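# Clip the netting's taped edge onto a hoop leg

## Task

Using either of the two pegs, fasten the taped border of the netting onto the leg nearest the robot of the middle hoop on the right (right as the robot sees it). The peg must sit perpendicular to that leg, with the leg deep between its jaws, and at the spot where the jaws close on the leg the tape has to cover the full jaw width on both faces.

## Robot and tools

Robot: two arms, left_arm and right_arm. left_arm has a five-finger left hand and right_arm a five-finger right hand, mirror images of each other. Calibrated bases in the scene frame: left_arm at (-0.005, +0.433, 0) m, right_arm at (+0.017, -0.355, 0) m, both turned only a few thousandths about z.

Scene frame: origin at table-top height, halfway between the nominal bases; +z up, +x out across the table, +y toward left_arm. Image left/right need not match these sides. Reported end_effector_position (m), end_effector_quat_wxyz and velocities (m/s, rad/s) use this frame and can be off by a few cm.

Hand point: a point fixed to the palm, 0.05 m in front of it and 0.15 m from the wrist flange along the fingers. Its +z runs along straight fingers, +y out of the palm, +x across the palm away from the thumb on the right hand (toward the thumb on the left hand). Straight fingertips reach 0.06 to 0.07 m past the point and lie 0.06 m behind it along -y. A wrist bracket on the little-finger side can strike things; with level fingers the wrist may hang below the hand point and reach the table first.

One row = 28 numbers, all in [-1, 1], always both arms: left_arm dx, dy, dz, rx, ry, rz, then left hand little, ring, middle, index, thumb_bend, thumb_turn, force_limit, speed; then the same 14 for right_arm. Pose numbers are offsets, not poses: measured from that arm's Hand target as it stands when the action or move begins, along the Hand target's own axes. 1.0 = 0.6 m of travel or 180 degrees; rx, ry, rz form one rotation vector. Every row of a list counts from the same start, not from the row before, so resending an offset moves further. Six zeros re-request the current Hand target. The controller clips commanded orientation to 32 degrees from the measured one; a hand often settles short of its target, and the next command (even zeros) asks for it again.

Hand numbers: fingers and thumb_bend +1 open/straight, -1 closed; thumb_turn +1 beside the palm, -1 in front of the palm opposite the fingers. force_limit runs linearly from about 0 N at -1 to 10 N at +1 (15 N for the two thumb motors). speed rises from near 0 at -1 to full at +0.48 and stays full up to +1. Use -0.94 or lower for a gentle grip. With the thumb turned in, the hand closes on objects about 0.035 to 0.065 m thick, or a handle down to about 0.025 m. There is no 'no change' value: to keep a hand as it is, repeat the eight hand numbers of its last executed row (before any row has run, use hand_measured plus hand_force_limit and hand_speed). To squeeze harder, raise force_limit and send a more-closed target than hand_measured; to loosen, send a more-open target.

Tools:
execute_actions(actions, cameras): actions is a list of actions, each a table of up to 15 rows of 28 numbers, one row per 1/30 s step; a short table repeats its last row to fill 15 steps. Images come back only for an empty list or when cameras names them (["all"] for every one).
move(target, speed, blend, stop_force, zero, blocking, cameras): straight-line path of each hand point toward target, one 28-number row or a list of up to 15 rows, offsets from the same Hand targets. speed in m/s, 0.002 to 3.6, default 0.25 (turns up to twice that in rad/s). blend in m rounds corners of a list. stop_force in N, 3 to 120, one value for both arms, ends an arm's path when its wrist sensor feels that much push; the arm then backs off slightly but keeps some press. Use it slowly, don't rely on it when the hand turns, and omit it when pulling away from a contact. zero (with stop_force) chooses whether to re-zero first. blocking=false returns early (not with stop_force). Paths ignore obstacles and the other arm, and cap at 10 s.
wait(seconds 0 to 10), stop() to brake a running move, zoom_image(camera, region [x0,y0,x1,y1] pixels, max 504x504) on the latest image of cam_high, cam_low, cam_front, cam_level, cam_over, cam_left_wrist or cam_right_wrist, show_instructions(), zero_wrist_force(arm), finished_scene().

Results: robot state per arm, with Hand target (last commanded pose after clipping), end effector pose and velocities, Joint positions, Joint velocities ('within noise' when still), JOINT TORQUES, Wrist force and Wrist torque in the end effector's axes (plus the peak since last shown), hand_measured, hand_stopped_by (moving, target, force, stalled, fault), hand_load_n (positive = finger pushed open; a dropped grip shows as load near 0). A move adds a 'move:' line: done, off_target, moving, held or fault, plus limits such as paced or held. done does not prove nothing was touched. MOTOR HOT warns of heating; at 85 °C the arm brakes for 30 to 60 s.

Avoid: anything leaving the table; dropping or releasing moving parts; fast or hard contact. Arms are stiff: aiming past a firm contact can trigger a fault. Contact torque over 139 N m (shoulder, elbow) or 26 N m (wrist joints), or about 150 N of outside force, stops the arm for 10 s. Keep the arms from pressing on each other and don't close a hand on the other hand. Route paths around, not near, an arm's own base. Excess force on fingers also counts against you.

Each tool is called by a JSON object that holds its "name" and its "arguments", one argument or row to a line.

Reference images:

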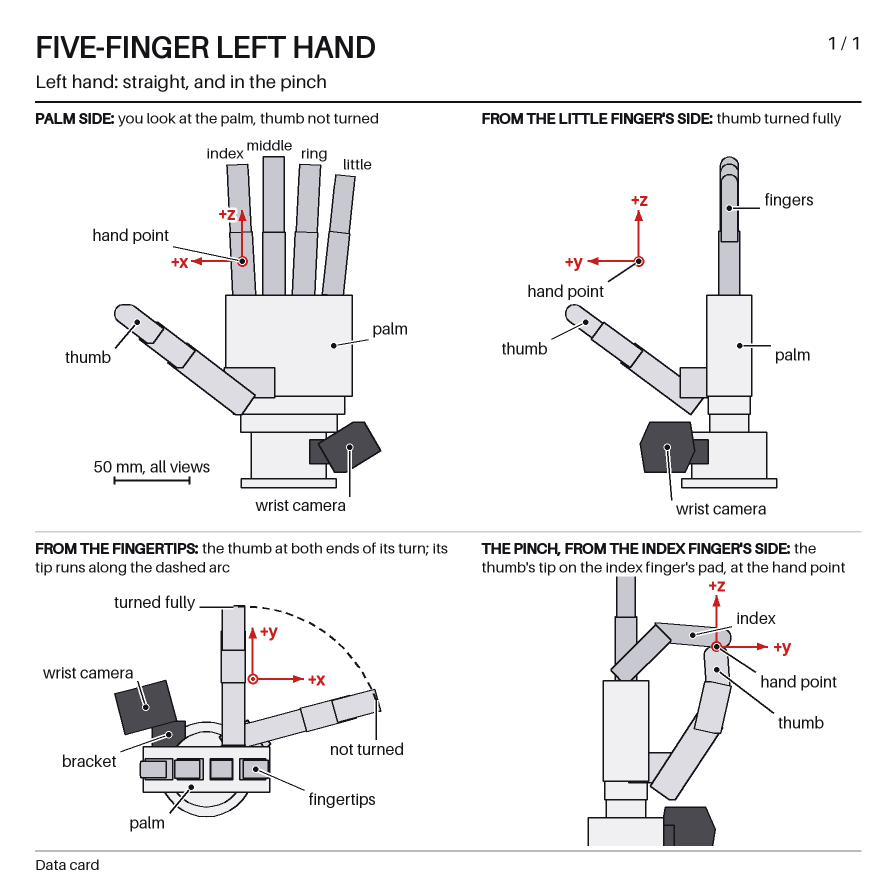

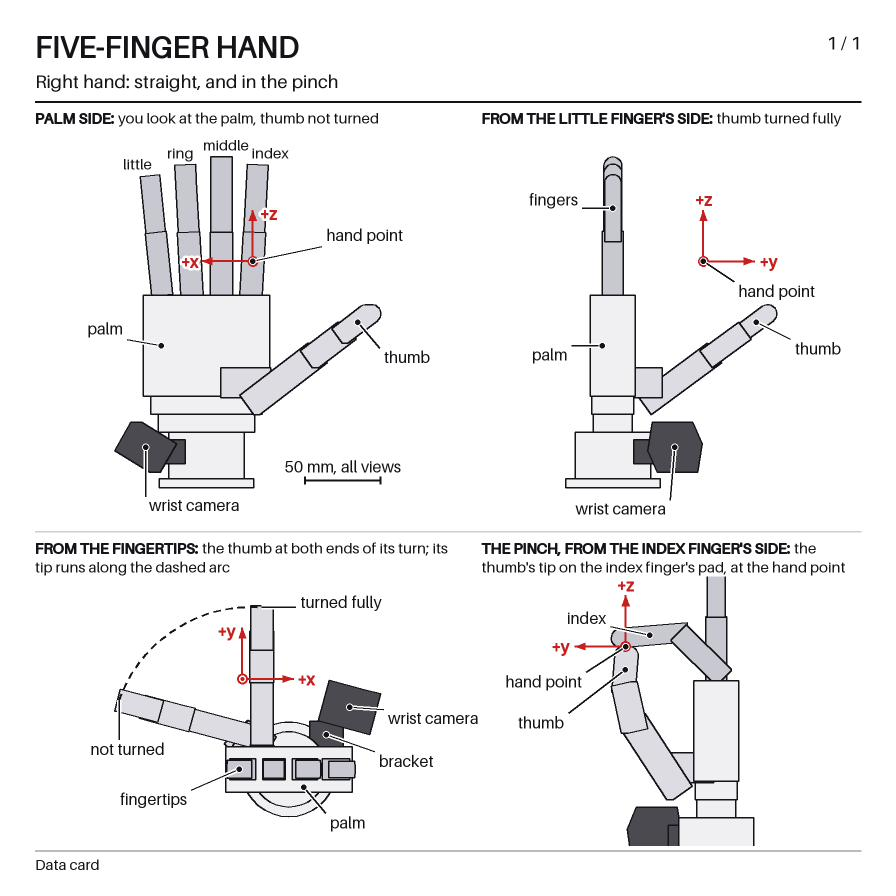

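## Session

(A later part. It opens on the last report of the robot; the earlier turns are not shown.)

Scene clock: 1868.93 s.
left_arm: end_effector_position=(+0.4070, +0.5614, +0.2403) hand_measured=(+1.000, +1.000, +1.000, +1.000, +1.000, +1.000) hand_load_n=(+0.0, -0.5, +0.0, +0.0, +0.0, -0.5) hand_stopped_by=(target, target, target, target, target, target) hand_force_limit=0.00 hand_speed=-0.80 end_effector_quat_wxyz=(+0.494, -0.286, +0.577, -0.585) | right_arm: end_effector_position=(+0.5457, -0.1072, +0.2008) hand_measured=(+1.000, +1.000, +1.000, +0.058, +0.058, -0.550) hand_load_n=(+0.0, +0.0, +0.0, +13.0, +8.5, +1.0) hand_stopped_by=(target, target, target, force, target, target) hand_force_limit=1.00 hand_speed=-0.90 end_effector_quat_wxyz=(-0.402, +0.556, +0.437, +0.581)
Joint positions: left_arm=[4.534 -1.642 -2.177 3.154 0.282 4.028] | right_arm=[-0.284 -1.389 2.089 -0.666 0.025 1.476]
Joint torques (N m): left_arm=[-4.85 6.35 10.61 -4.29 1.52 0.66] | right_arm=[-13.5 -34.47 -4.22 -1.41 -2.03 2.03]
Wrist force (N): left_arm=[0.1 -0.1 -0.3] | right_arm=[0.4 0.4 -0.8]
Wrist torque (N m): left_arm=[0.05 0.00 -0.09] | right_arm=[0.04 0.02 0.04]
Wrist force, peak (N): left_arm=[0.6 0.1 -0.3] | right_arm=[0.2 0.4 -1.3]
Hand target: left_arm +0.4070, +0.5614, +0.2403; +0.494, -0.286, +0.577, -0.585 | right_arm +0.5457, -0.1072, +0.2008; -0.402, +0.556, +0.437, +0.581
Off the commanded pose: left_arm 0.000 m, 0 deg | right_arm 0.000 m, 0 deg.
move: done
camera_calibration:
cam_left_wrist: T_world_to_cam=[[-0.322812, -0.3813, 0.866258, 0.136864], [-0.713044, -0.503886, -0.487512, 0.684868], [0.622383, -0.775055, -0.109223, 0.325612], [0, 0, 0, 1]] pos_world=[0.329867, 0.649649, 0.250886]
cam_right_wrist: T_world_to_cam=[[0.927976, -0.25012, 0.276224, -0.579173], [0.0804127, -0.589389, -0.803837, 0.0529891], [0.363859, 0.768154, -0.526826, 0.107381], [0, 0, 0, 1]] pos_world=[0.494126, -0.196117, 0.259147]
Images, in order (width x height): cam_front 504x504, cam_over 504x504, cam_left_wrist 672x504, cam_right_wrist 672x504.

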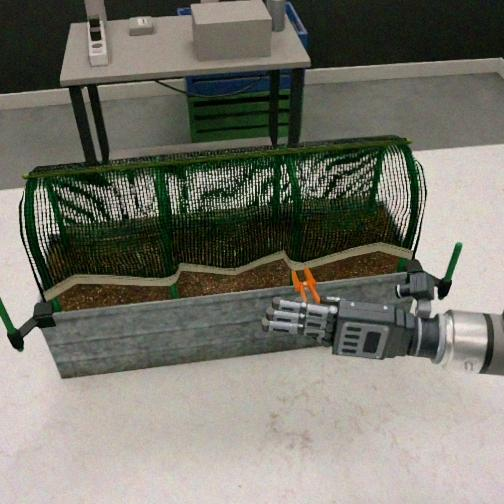

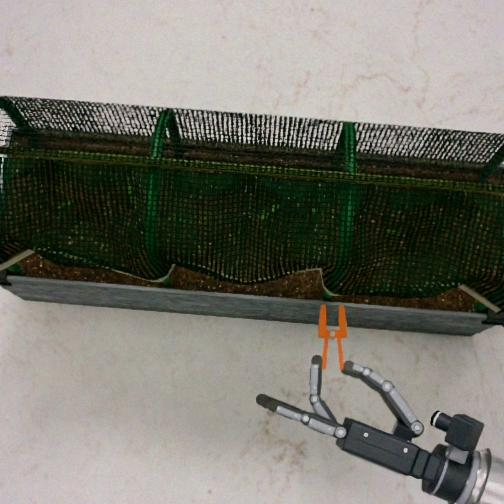

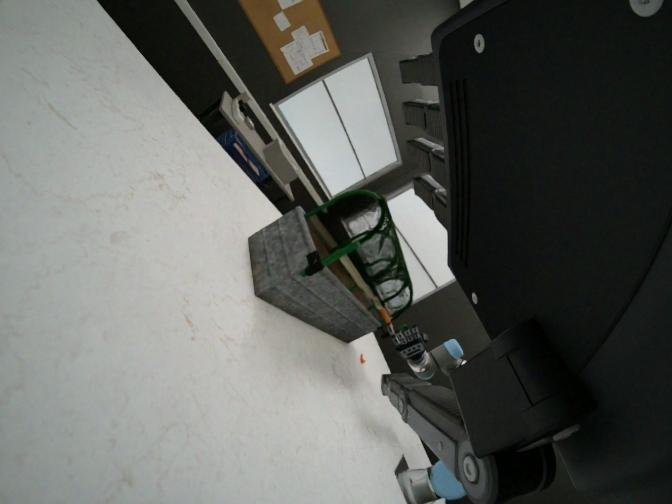

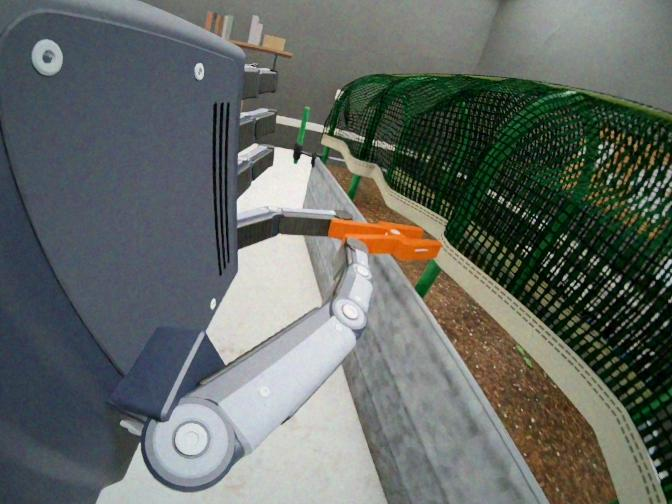

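{"name": "move", "arguments": {
  "target": [0,0,0,0,0,0,1,1,1,1,1,1,0,-0.8,0,0,0,0,0,0,1,1,1,0.03,0.05,-0.525,1,-0.9],
  "speed": 0.025,
  "cameras": ["cam_over","cam_right_wrist","cam_left_wrist","cam_front"]
}}

{"name": "zoom_image", "arguments": {
  "camera": "cam_right_wrist",
  "region": [320, 180, 480, 300]
}}

{"name": "zoom_image", "arguments": {
  "camera": "cam_front",
  "region": [270, 245, 340, 315]
}}

{"name": "zoom_image", "arguments": {
  "camera": "cam_left_wrist",
  "region": [365, 290, 405, 330]
}}

Scene clock: 1875.63 s.
left_arm: end_effector_position=(+0.4070, +0.5614, +0.2403) hand_measured=(+1.000, +1.000, +1.000, +1.000, +1.000, +1.000) hand_load_n=(+0.0, +0.0, +0.0, +0.0, +0.0, +0.0) hand_stopped_by=(target, target, target, target, target, target) hand_force_limit=0.00 hand_speed=-0.80 end_effector_quat_wxyz=(+0.494, -0.286, +0.577, -0.585) | right_arm: end_effector_position=(+0.5457, -0.1072, +0.2008) hand_measured=(+1.000, +1.000, +1.000, +0.058, +0.058, -0.524) hand_load_n=(+0.0, +0.0, +0.0, +12.5, +8.5, +0.0) hand_stopped_by=(target, target, target, force, target, target) hand_force_limit=1.00 hand_speed=-0.90 end_effector_quat_wxyz=(-0.402, +0.556, +0.437, +0.581)
Joint positions: left_arm=[4.534 -1.642 -2.177 3.154 0.282 4.028] | right_arm=[-0.284 -1.389 2.089 -0.666 0.025 1.476]
Joint torques (N m): left_arm=[-5.22 5.83 10.88 -4.22 1.5 0.39] | right_arm=[-12.93 -34.15 -4.28 -1.23 -1.97 2.27]
Wrist force (N): left_arm=[0.2 -0.4 -0.3] | right_arm=[0.2 0.5 -1.0]
Wrist torque (N m): left_arm=[0.00 -0.01 -0.08] | right_arm=[0.07 0.06 0.00]
Wrist force, peak (N): left_arm=[0.5 0.1 -0.5] | right_arm=[0.7 0.4 -1.0]
Hand target: left_arm +0.4070, +0.5614, +0.2403; +0.494, -0.286, +0.577, -0.585 | right_arm +0.5457, -0.1072, +0.2008; -0.402, +0.556, +0.437, +0.581
Off the commanded pose: left_arm 0.000 m, 0 deg | right_arm 0.000 m, 0 deg.
move: done
camera_calibration:
cam_left_wrist: T_world_to_cam=[[-0.322812, -0.3813, 0.866258, 0.136864], [-0.713044, -0.503886, -0.487512, 0.684868], [0.622383, -0.775055, -0.109223, 0.325612], [0, 0, 0, 1]] pos_world=[0.329867, 0.649649, 0.250886]
cam_right_wrist: T_world_to_cam=[[0.927976, -0.25012, 0.276224, -0.579173], [0.0804127, -0.589389, -0.803837, 0.0529891], [0.363859, 0.768154, -0.526826, 0.107381], [0, 0, 0, 1]] pos_world=[0.494126, -0.196117, 0.259147]
Images, in order (width x height): cam_front 504x504, cam_over 504x504, cam_left_wrist 672x504, cam_right_wrist 672x504.

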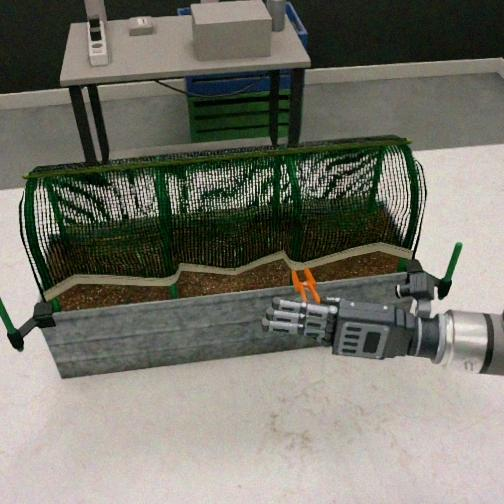

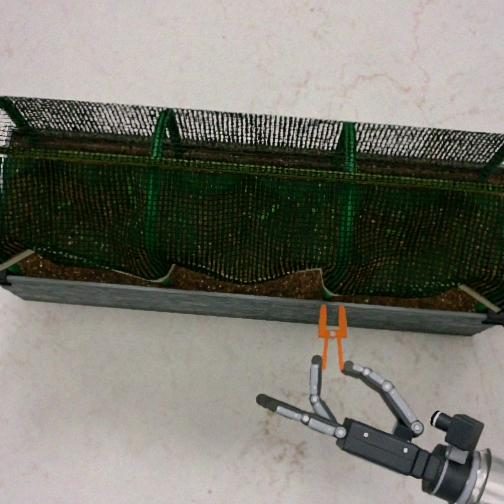

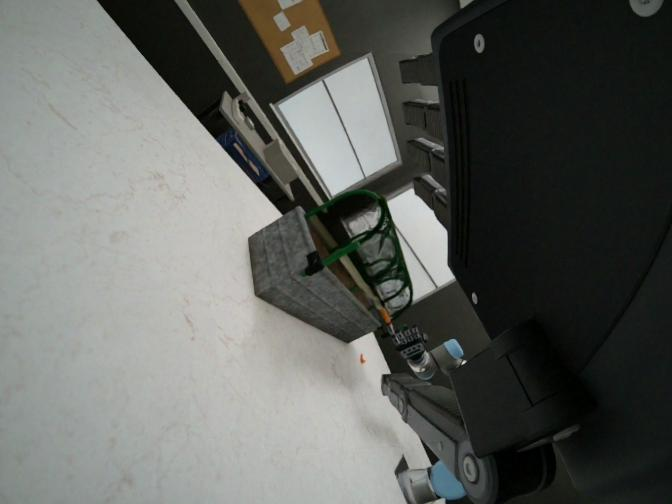

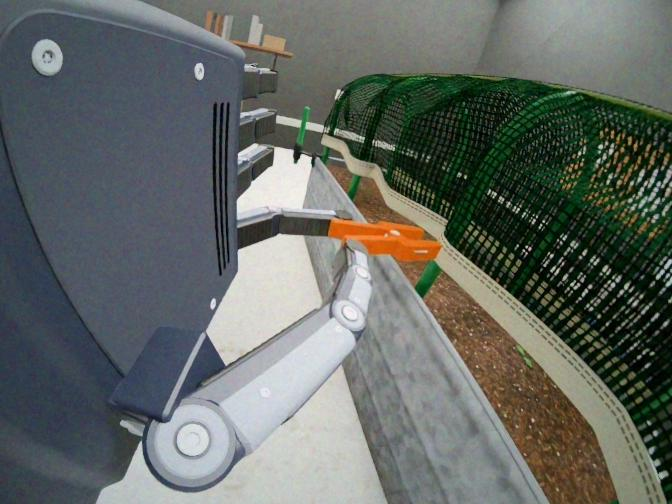

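Scaled by 3.150 from the camera's 672x504 image, which has a finer 960x720 frame.

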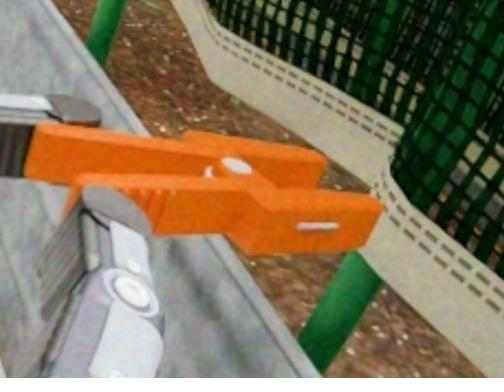

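Scaled by 7.200.

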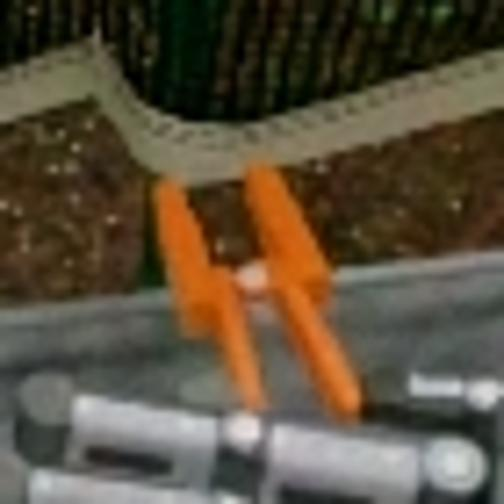

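Scaled by 12.600 from the camera's 672x504 image, which has a finer 960x720 frame.

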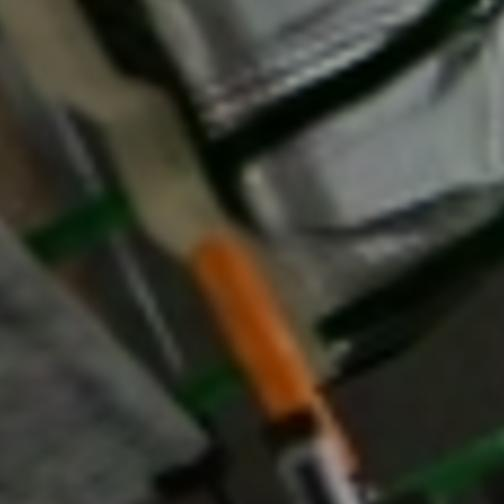

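{"name": "move", "arguments": {
  "target": [0,0,0,0,0,0,1,1,1,1,1,1,0,-0.8,-0.0003,0.0312,0.0155,0,0,0,1,1,1,0.03,0.05,-0.525,1,-0.9],
  "speed": 0.015,
  "stop_force": 10,
  "cameras": ["cam_over","cam_right_wrist","cam_left_wrist","cam_front"]
}}

{"name": "zoom_image", "arguments": {
  "camera": "cam_right_wrist",
  "region": [340, 180, 480, 285]
}}

{"name": "zoom_image", "arguments": {
  "camera": "cam_over",
  "region": [280, 250, 380, 350]
}}

{"name": "zoom_image", "arguments": {
  "camera": "cam_left_wrist",
  "region": [360, 285, 400, 325]
}}

{"name": "zoom_image", "arguments": {
  "camera": "cam_front",
  "region": [260, 235, 330, 305]
}}

Scene clock: 1888.93 s.
left_arm: end_effector_position=(+0.4070, +0.5614, +0.2403) hand_measured=(+1.000, +1.000, +1.000, +1.000, +1.000, +1.000) hand_load_n=(-0.5, +0.0, +0.0, +0.0, +0.0, -0.5) hand_stopped_by=(target, target, target, target, target, target) hand_force_limit=0.00 hand_speed=-0.80 end_effector_quat_wxyz=(+0.494, -0.286, +0.577, -0.585) | right_arm: end_effector_position=(+0.5663, -0.1038, +0.2018) hand_measured=(+1.000, +1.000, +1.000, +0.058, +0.058, -0.524) hand_load_n=(+0.0, +0.0, +0.0, +12.0, +7.0, +0.5) hand_stopped_by=(target, target, target, force, target, target) hand_force_limit=1.00 hand_speed=-0.90 end_effector_quat_wxyz=(-0.402, +0.556, +0.437, +0.581)
Joint positions: left_arm=[4.534 -1.642 -2.177 3.154 0.282 4.028] | right_arm=[-0.262 -1.349 2.035 -0.669 0.047 1.494]
Joint torques (N m): left_arm=[-5.56 5.77 11.73 -4.03 1.31 0.38] | right_arm=[13.96 -16.27 -25.25 1.68 2.42 -2.45]
Wrist force (N): left_arm=[0.3 0.2 0.0] | right_arm=[0.4 0.0 -1.2]
Wrist torque (N m): left_arm=[0.06 -0.03 -0.09] | right_arm=[0.00 0.04 0.09]
Wrist force, peak (N): left_arm=[0.1 0.0 -0.7] | right_arm=[0.2 0.1 -1.6]
Hand target: left_arm +0.4070, +0.5614, +0.2403; +0.494, -0.286, +0.577, -0.585 | right_arm +0.5663, -0.1038, +0.2018; -0.402, +0.556, +0.437, +0.581
Off the commanded pose: left_arm 0.000 m, 0 deg | right_arm 0.000 m, 0 deg.
move: done
camera_calibration:
cam_left_wrist: T_world_to_cam=[[-0.322812, -0.3813, 0.866258, 0.136864], [-0.713044, -0.503886, -0.487512, 0.684868], [0.622383, -0.775055, -0.109223, 0.325612], [0, 0, 0, 1]] pos_world=[0.329867, 0.649649, 0.250886]
cam_right_wrist: T_world_to_cam=[[0.927937, -0.250244, 0.276246, -0.597749], [0.0803907, -0.58932, -0.80389, 0.0541198], [0.363966, 0.768167, -0.526734, 0.0978006], [0, 0, 0, 1]] pos_world=[0.514726, -0.192816, 0.260147]
Images, in order (width x height): cam_front 504x504, cam_over 504x504, cam_left_wrist 672x504, cam_right_wrist 672x504.

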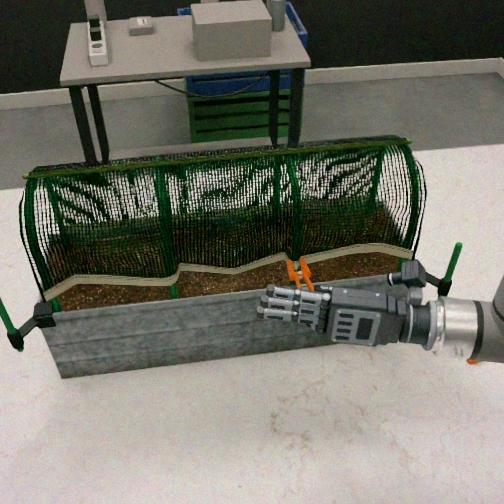

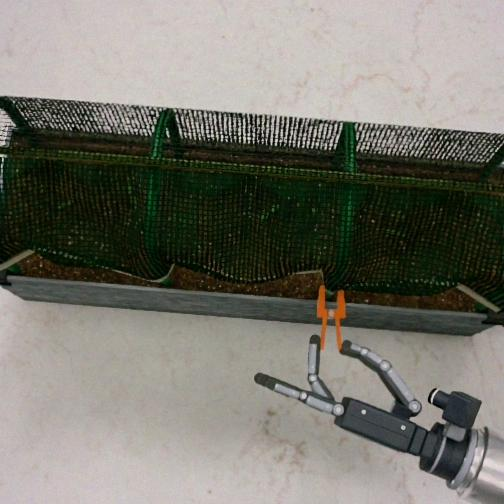

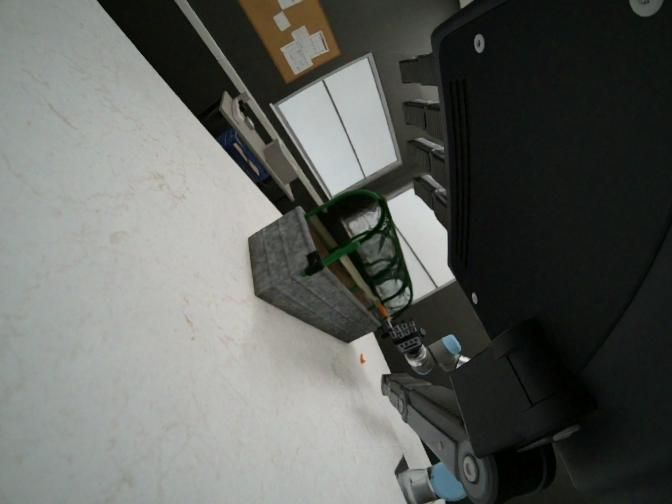

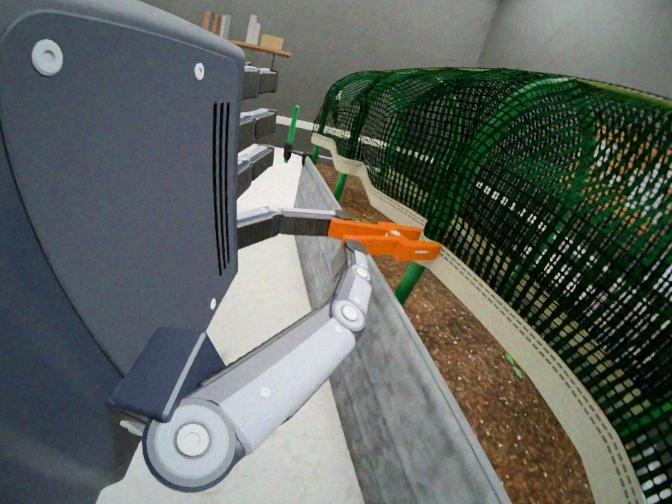

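Scaled by 3.600 from the camera's 672x504 image, which has a finer 960x720 frame.

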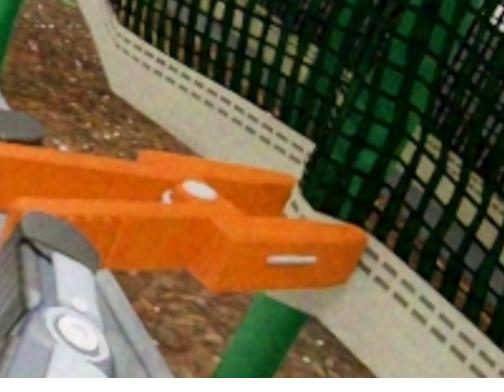

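Scaled by 5.040.

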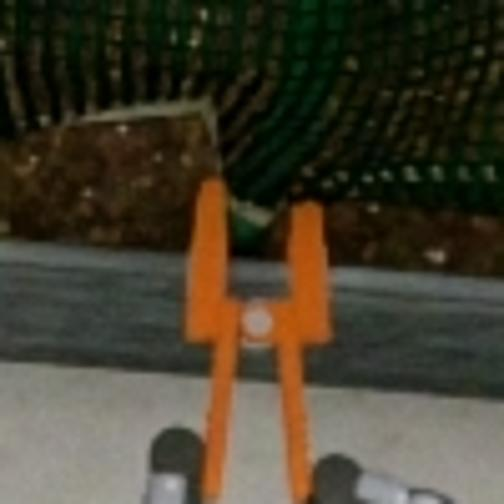

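Scaled by 12.600 from the camera's 672x504 image, which has a finer 960x720 frame.

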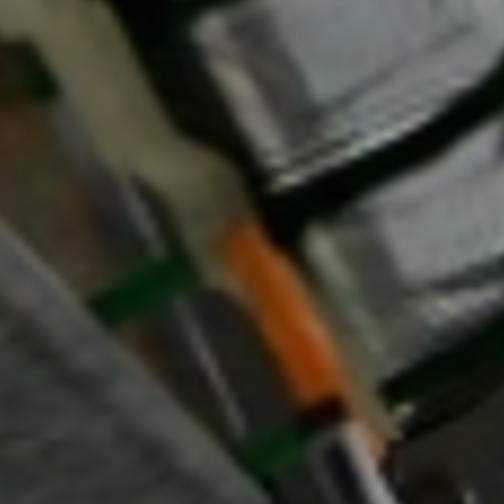

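Scaled by 7.200.

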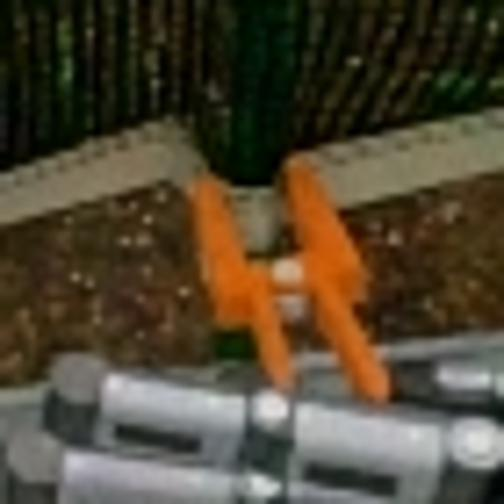

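{"name": "zoom_image", "arguments": {
  "camera": "cam_right_wrist",
  "region": [400, 215, 460, 275]
}}

{"name": "zoom_image", "arguments": {
  "camera": "cam_left_wrist",
  "region": [367, 295, 392, 320]
}}

Scaled by 8.400 from the camera's 672x504 image, which has a finer 960x720 frame.

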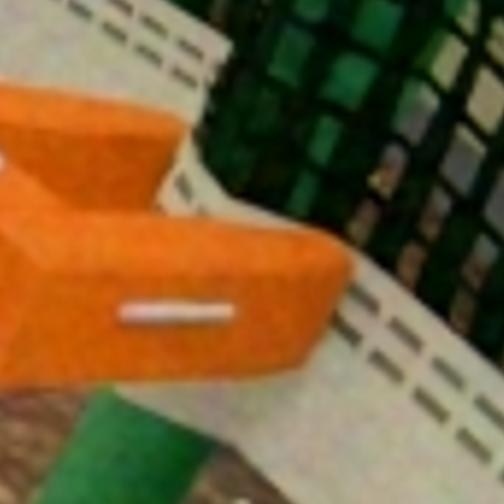

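Scaled by 20.160 from the camera's 672x504 image, which has a finer 960x720 frame.

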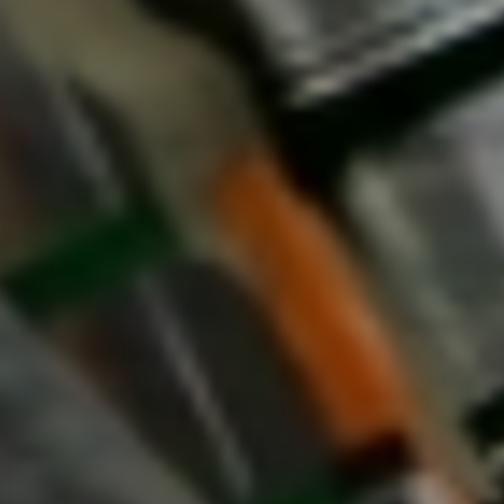

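{"name": "move", "arguments": {
  "target": [
    [0,0,0,0,0,0,1,1,1,1,1,1,0,-0.8,0.0014,-0.0234,-0.009,0,0,0,1,1,1,0.03,0.05,-0.525,1,-0.9],
    [0,0,0,0,0,0,1,1,1,1,1,1,0,-0.8,-0.0036,-0.0234,-0.009,0,0,0,1,1,1,0.03,0.05,-0.525,1,-0.9]
  ],
  "speed": 0.02,
  "cameras": ["cam_over","cam_right_wrist","cam_left_wrist","cam_front"]
}}

{"name": "zoom_image", "arguments": {
  "camera": "cam_right_wrist",
  "region": [390, 200, 480, 290]
}}

{"name": "zoom_image", "arguments": {
  "camera": "cam_left_wrist",
  "region": [365, 290, 395, 320]
}}

{"name": "zoom_image", "arguments": {
  "camera": "cam_over",
  "region": [280, 250, 380, 350]
}}

Scene clock: 1904.87 s.
left_arm: end_effector_position=(+0.4070, +0.5614, +0.2403) hand_measured=(+1.000, +1.000, +1.000, +1.000, +1.000, +1.000) hand_load_n=(-0.5, +0.0, +0.0, +0.0, +0.0, -0.5) hand_stopped_by=(target, target, target, target, target, target) hand_force_limit=0.00 hand_speed=-0.80 end_effector_quat_wxyz=(+0.494, -0.286, +0.577, -0.585) | right_arm: end_effector_position=(+0.5515, -0.1049, +0.1989) hand_measured=(+1.000, +1.000, +1.000, +0.058, +0.058, -0.524) hand_load_n=(+0.0, -0.5, +0.0, +13.0, +8.0, +0.0) hand_stopped_by=(target, target, target, force, target, target) hand_force_limit=1.00 hand_speed=-0.90 end_effector_quat_wxyz=(-0.402, +0.556, +0.437, +0.581)
Joint positions: left_arm=[4.534 -1.642 -2.177 3.154 0.282 4.028] | right_arm=[-0.274 -1.374 2.076 -0.674 0.035 1.482]
Joint torques (N m): left_arm=[-4.86 5.51 10.54 -4.18 1.14 0.2] | right_arm=[-13 -14.33 -4.16 -1.28 -2.01 2.01]
Wrist force (N): left_arm=[0.1 -0.1 -0.3] | right_arm=[0.3 0.3 -1.0]
Wrist torque (N m): left_arm=[0.05 0.01 -0.10] | right_arm=[0.03 0.04 0.10]
Wrist force, peak (N): left_arm=[0.4 -0.1 -0.7] | right_arm=[0.3 0.0 -1.7]
Hand target: left_arm +0.4070, +0.5614, +0.2403; +0.494, -0.286, +0.577, -0.585 | right_arm +0.5515, -0.1049, +0.1988; -0.402, +0.556, +0.437, +0.581
Off the commanded pose: left_arm 0.000 m, 0 deg | right_arm 0.000 m, 0 deg.
move: done
camera_calibration:
cam_left_wrist: T_world_to_cam=[[-0.322812, -0.3813, 0.866258, 0.136864], [-0.713044, -0.503886, -0.487512, 0.684868], [0.622383, -0.775055, -0.109223, 0.325612], [0, 0, 0, 1]] pos_world=[0.329867, 0.649649, 0.250886]
cam_right_wrist: T_world_to_cam=[[0.927879, -0.250125, 0.276548, -0.58349], [0.0806309, -0.589514, -0.803724, 0.0521875], [0.36406, 0.768056, -0.526829, 0.102383], [0, 0, 0, 1]] pos_world=[0.499926, -0.193817, 0.257246]
Images, in order (width x height): cam_front 504x504, cam_over 504x504, cam_left_wrist 672x504, cam_right_wrist 672x504.

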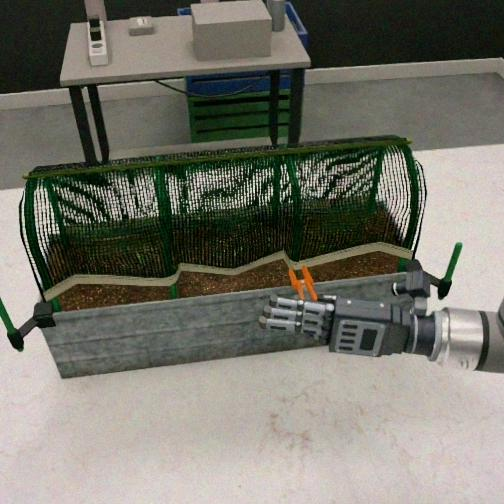

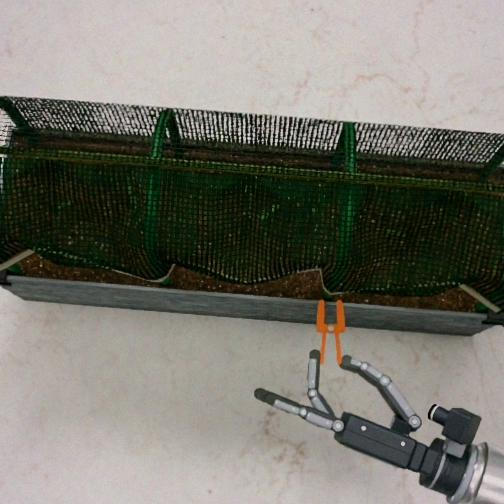

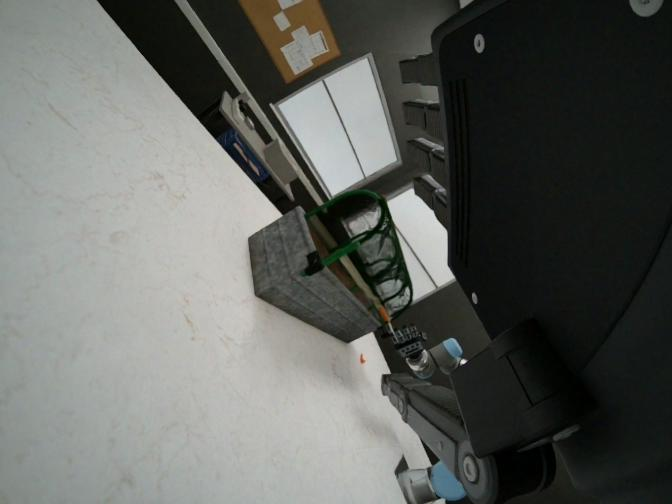

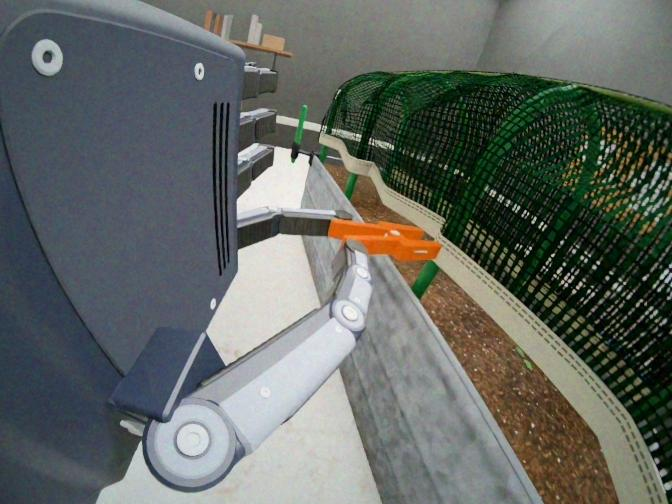

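Scaled by 5.600 from the camera's 672x504 image, which has a finer 960x720 frame.

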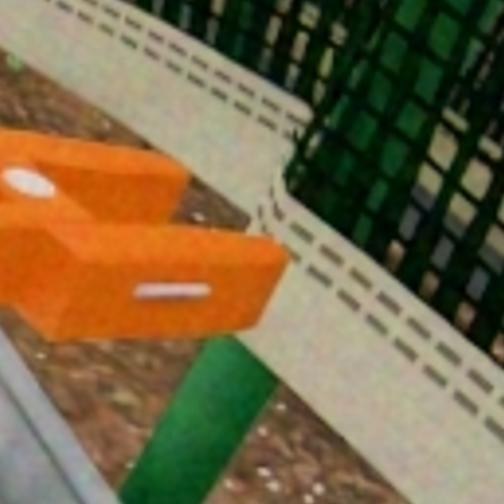

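Scaled by 16.800 from the camera's 672x504 image, which has a finer 960x720 frame.

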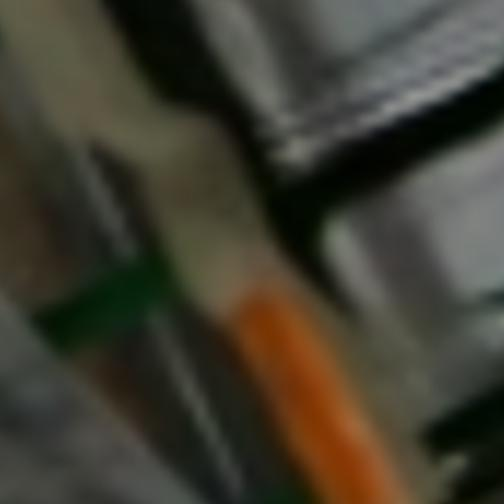

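Scaled by 5.040.

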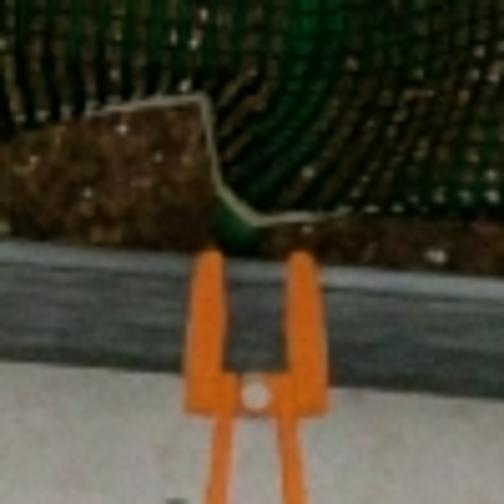

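{"name": "move", "arguments": {
  "target": [0,0,0,0,0,0,1,1,1,1,1,1,0,-0.8,-0.0016,0.0279,0.0111,0,0,0,1,1,1,0.03,0.05,-0.525,1,-0.9],
  "speed": 0.015,
  "stop_force": 10,
  "cameras": ["cam_over","cam_right_wrist","cam_left_wrist","cam_front"]
}}

{"name": "zoom_image", "arguments": {
  "camera": "cam_right_wrist",
  "region": [390, 205, 460, 275]
}}

{"name": "zoom_image", "arguments": {
  "camera": "cam_left_wrist",
  "region": [360, 285, 395, 320]
}}

{"name": "zoom_image", "arguments": {
  "camera": "cam_over",
  "region": [280, 250, 380, 350]
}}

Scene clock: 1930.00 s.
left_arm: end_effector_position=(+0.4070, +0.5614, +0.2403) hand_measured=(+1.000, +1.000, +1.000, +1.000, +1.000, +1.000) hand_load_n=(+0.0, +0.0, +0.0, -0.5, +0.0, +0.0) hand_stopped_by=(target, target, target, target, target, target) hand_force_limit=0.00 hand_speed=-0.80 end_effector_quat_wxyz=(+0.494, -0.286, +0.577, -0.585) | right_arm: end_effector_position=(+0.5695, -0.1035, +0.1988) hand_measured=(+1.000, +1.000, +1.000, +0.058, +0.058, -0.524) hand_load_n=(+0.0, +0.5, +0.0, +12.0, +6.0, +0.0) hand_stopped_by=(target, target, target, force, target, target) hand_force_limit=1.00 hand_speed=-0.90 end_effector_quat_wxyz=(-0.402, +0.556, +0.437, +0.581)
Joint positions: left_arm=[4.534 -1.642 -2.177 3.154 0.282 4.028] | right_arm=[-0.259 -1.338 2.029 -0.676 0.05 1.495]
Joint torques (N m): left_arm=[-4.48 5.49 11.45 -4.05 1.29 0.45] | right_arm=[14.31 -16.92 -25.63 1.54 2.36 -2.65]
Wrist force (N): left_arm=[0.1 0.0 -0.4] | right_arm=[0.3 0.1 -1.5]
Wrist torque (N m): left_arm=[0.05 0.00 -0.10] | right_arm=[-0.02 0.04 0.09]
Wrist force, peak (N): left_arm=[0.3 0.0 -0.7] | right_arm=[0.1 0.3 -1.9]
Hand target: left_arm +0.4070, +0.5614, +0.2403; +0.494, -0.286, +0.577, -0.585 | right_arm +0.5695, -0.1035, +0.1988; -0.402, +0.556, +0.437, +0.581
Off the commanded pose: left_arm 0.000 m, 0 deg | right_arm 0.000 m, 0 deg.
move: done
camera_calibration:
cam_left_wrist: T_world_to_cam=[[-0.322812, -0.3813, 0.866258, 0.136864], [-0.713044, -0.503886, -0.487512, 0.684868], [0.622383, -0.775055, -0.109223, 0.325612], [0, 0, 0, 1]] pos_world=[0.329867, 0.649649, 0.250886]
cam_right_wrist: T_world_to_cam=[[0.927937, -0.250244, 0.276246, -0.599789], [0.0803907, -0.58932, -0.80389, 0.0516866], [0.363966, 0.768167, -0.526734, 0.0947484], [0, 0, 0, 1]] pos_world=[0.517926, -0.192416, 0.257147]
Images, in order (width x height): cam_front 504x504, cam_over 504x504, cam_left_wrist 672x504, cam_right_wrist 672x504.

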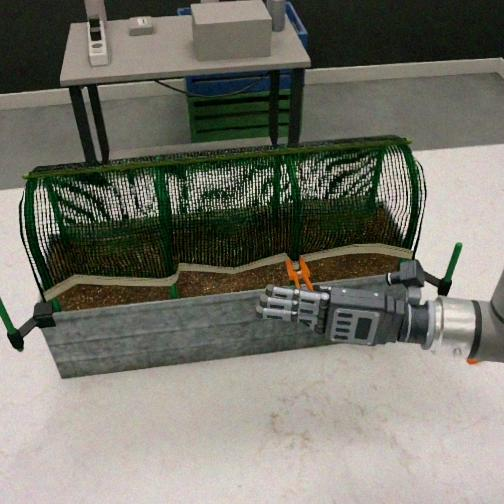

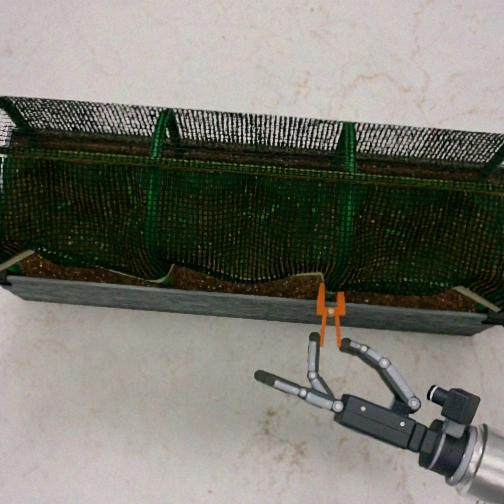

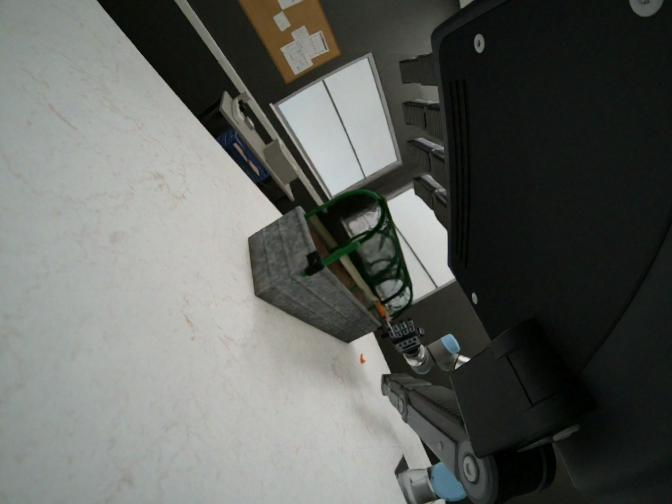

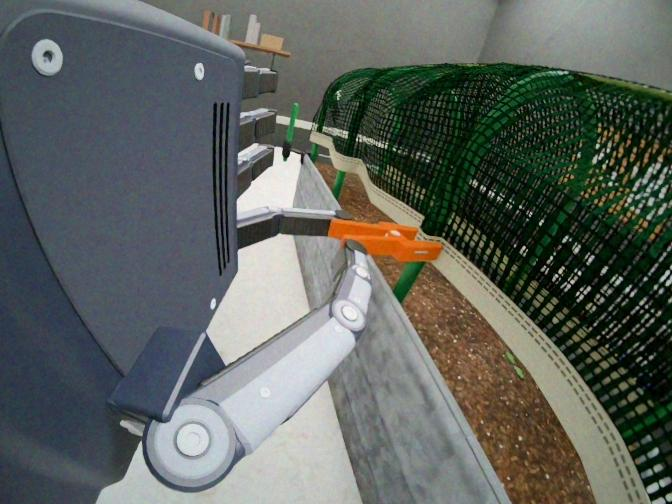

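Scaled by 7.200 from the camera's 672x504 image, which has a finer 960x720 frame.

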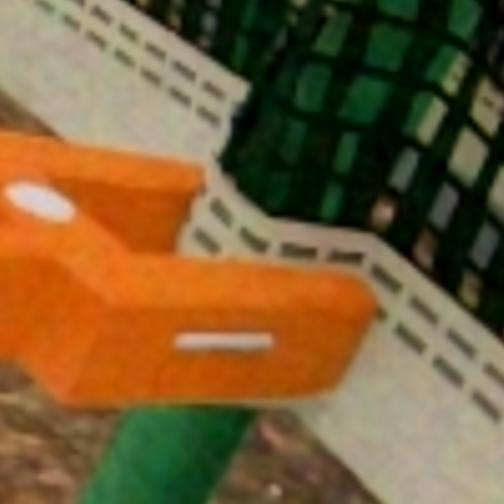

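Scaled by 14.400 from the camera's 672x504 image, which has a finer 960x720 frame.

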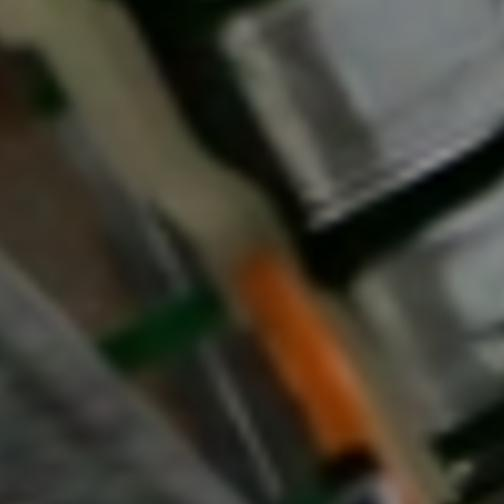

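Scaled by 5.040.

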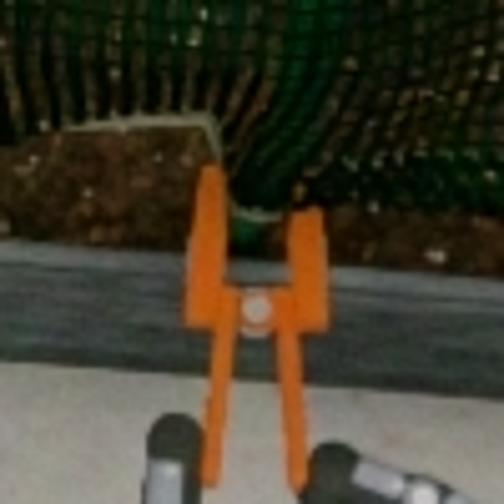

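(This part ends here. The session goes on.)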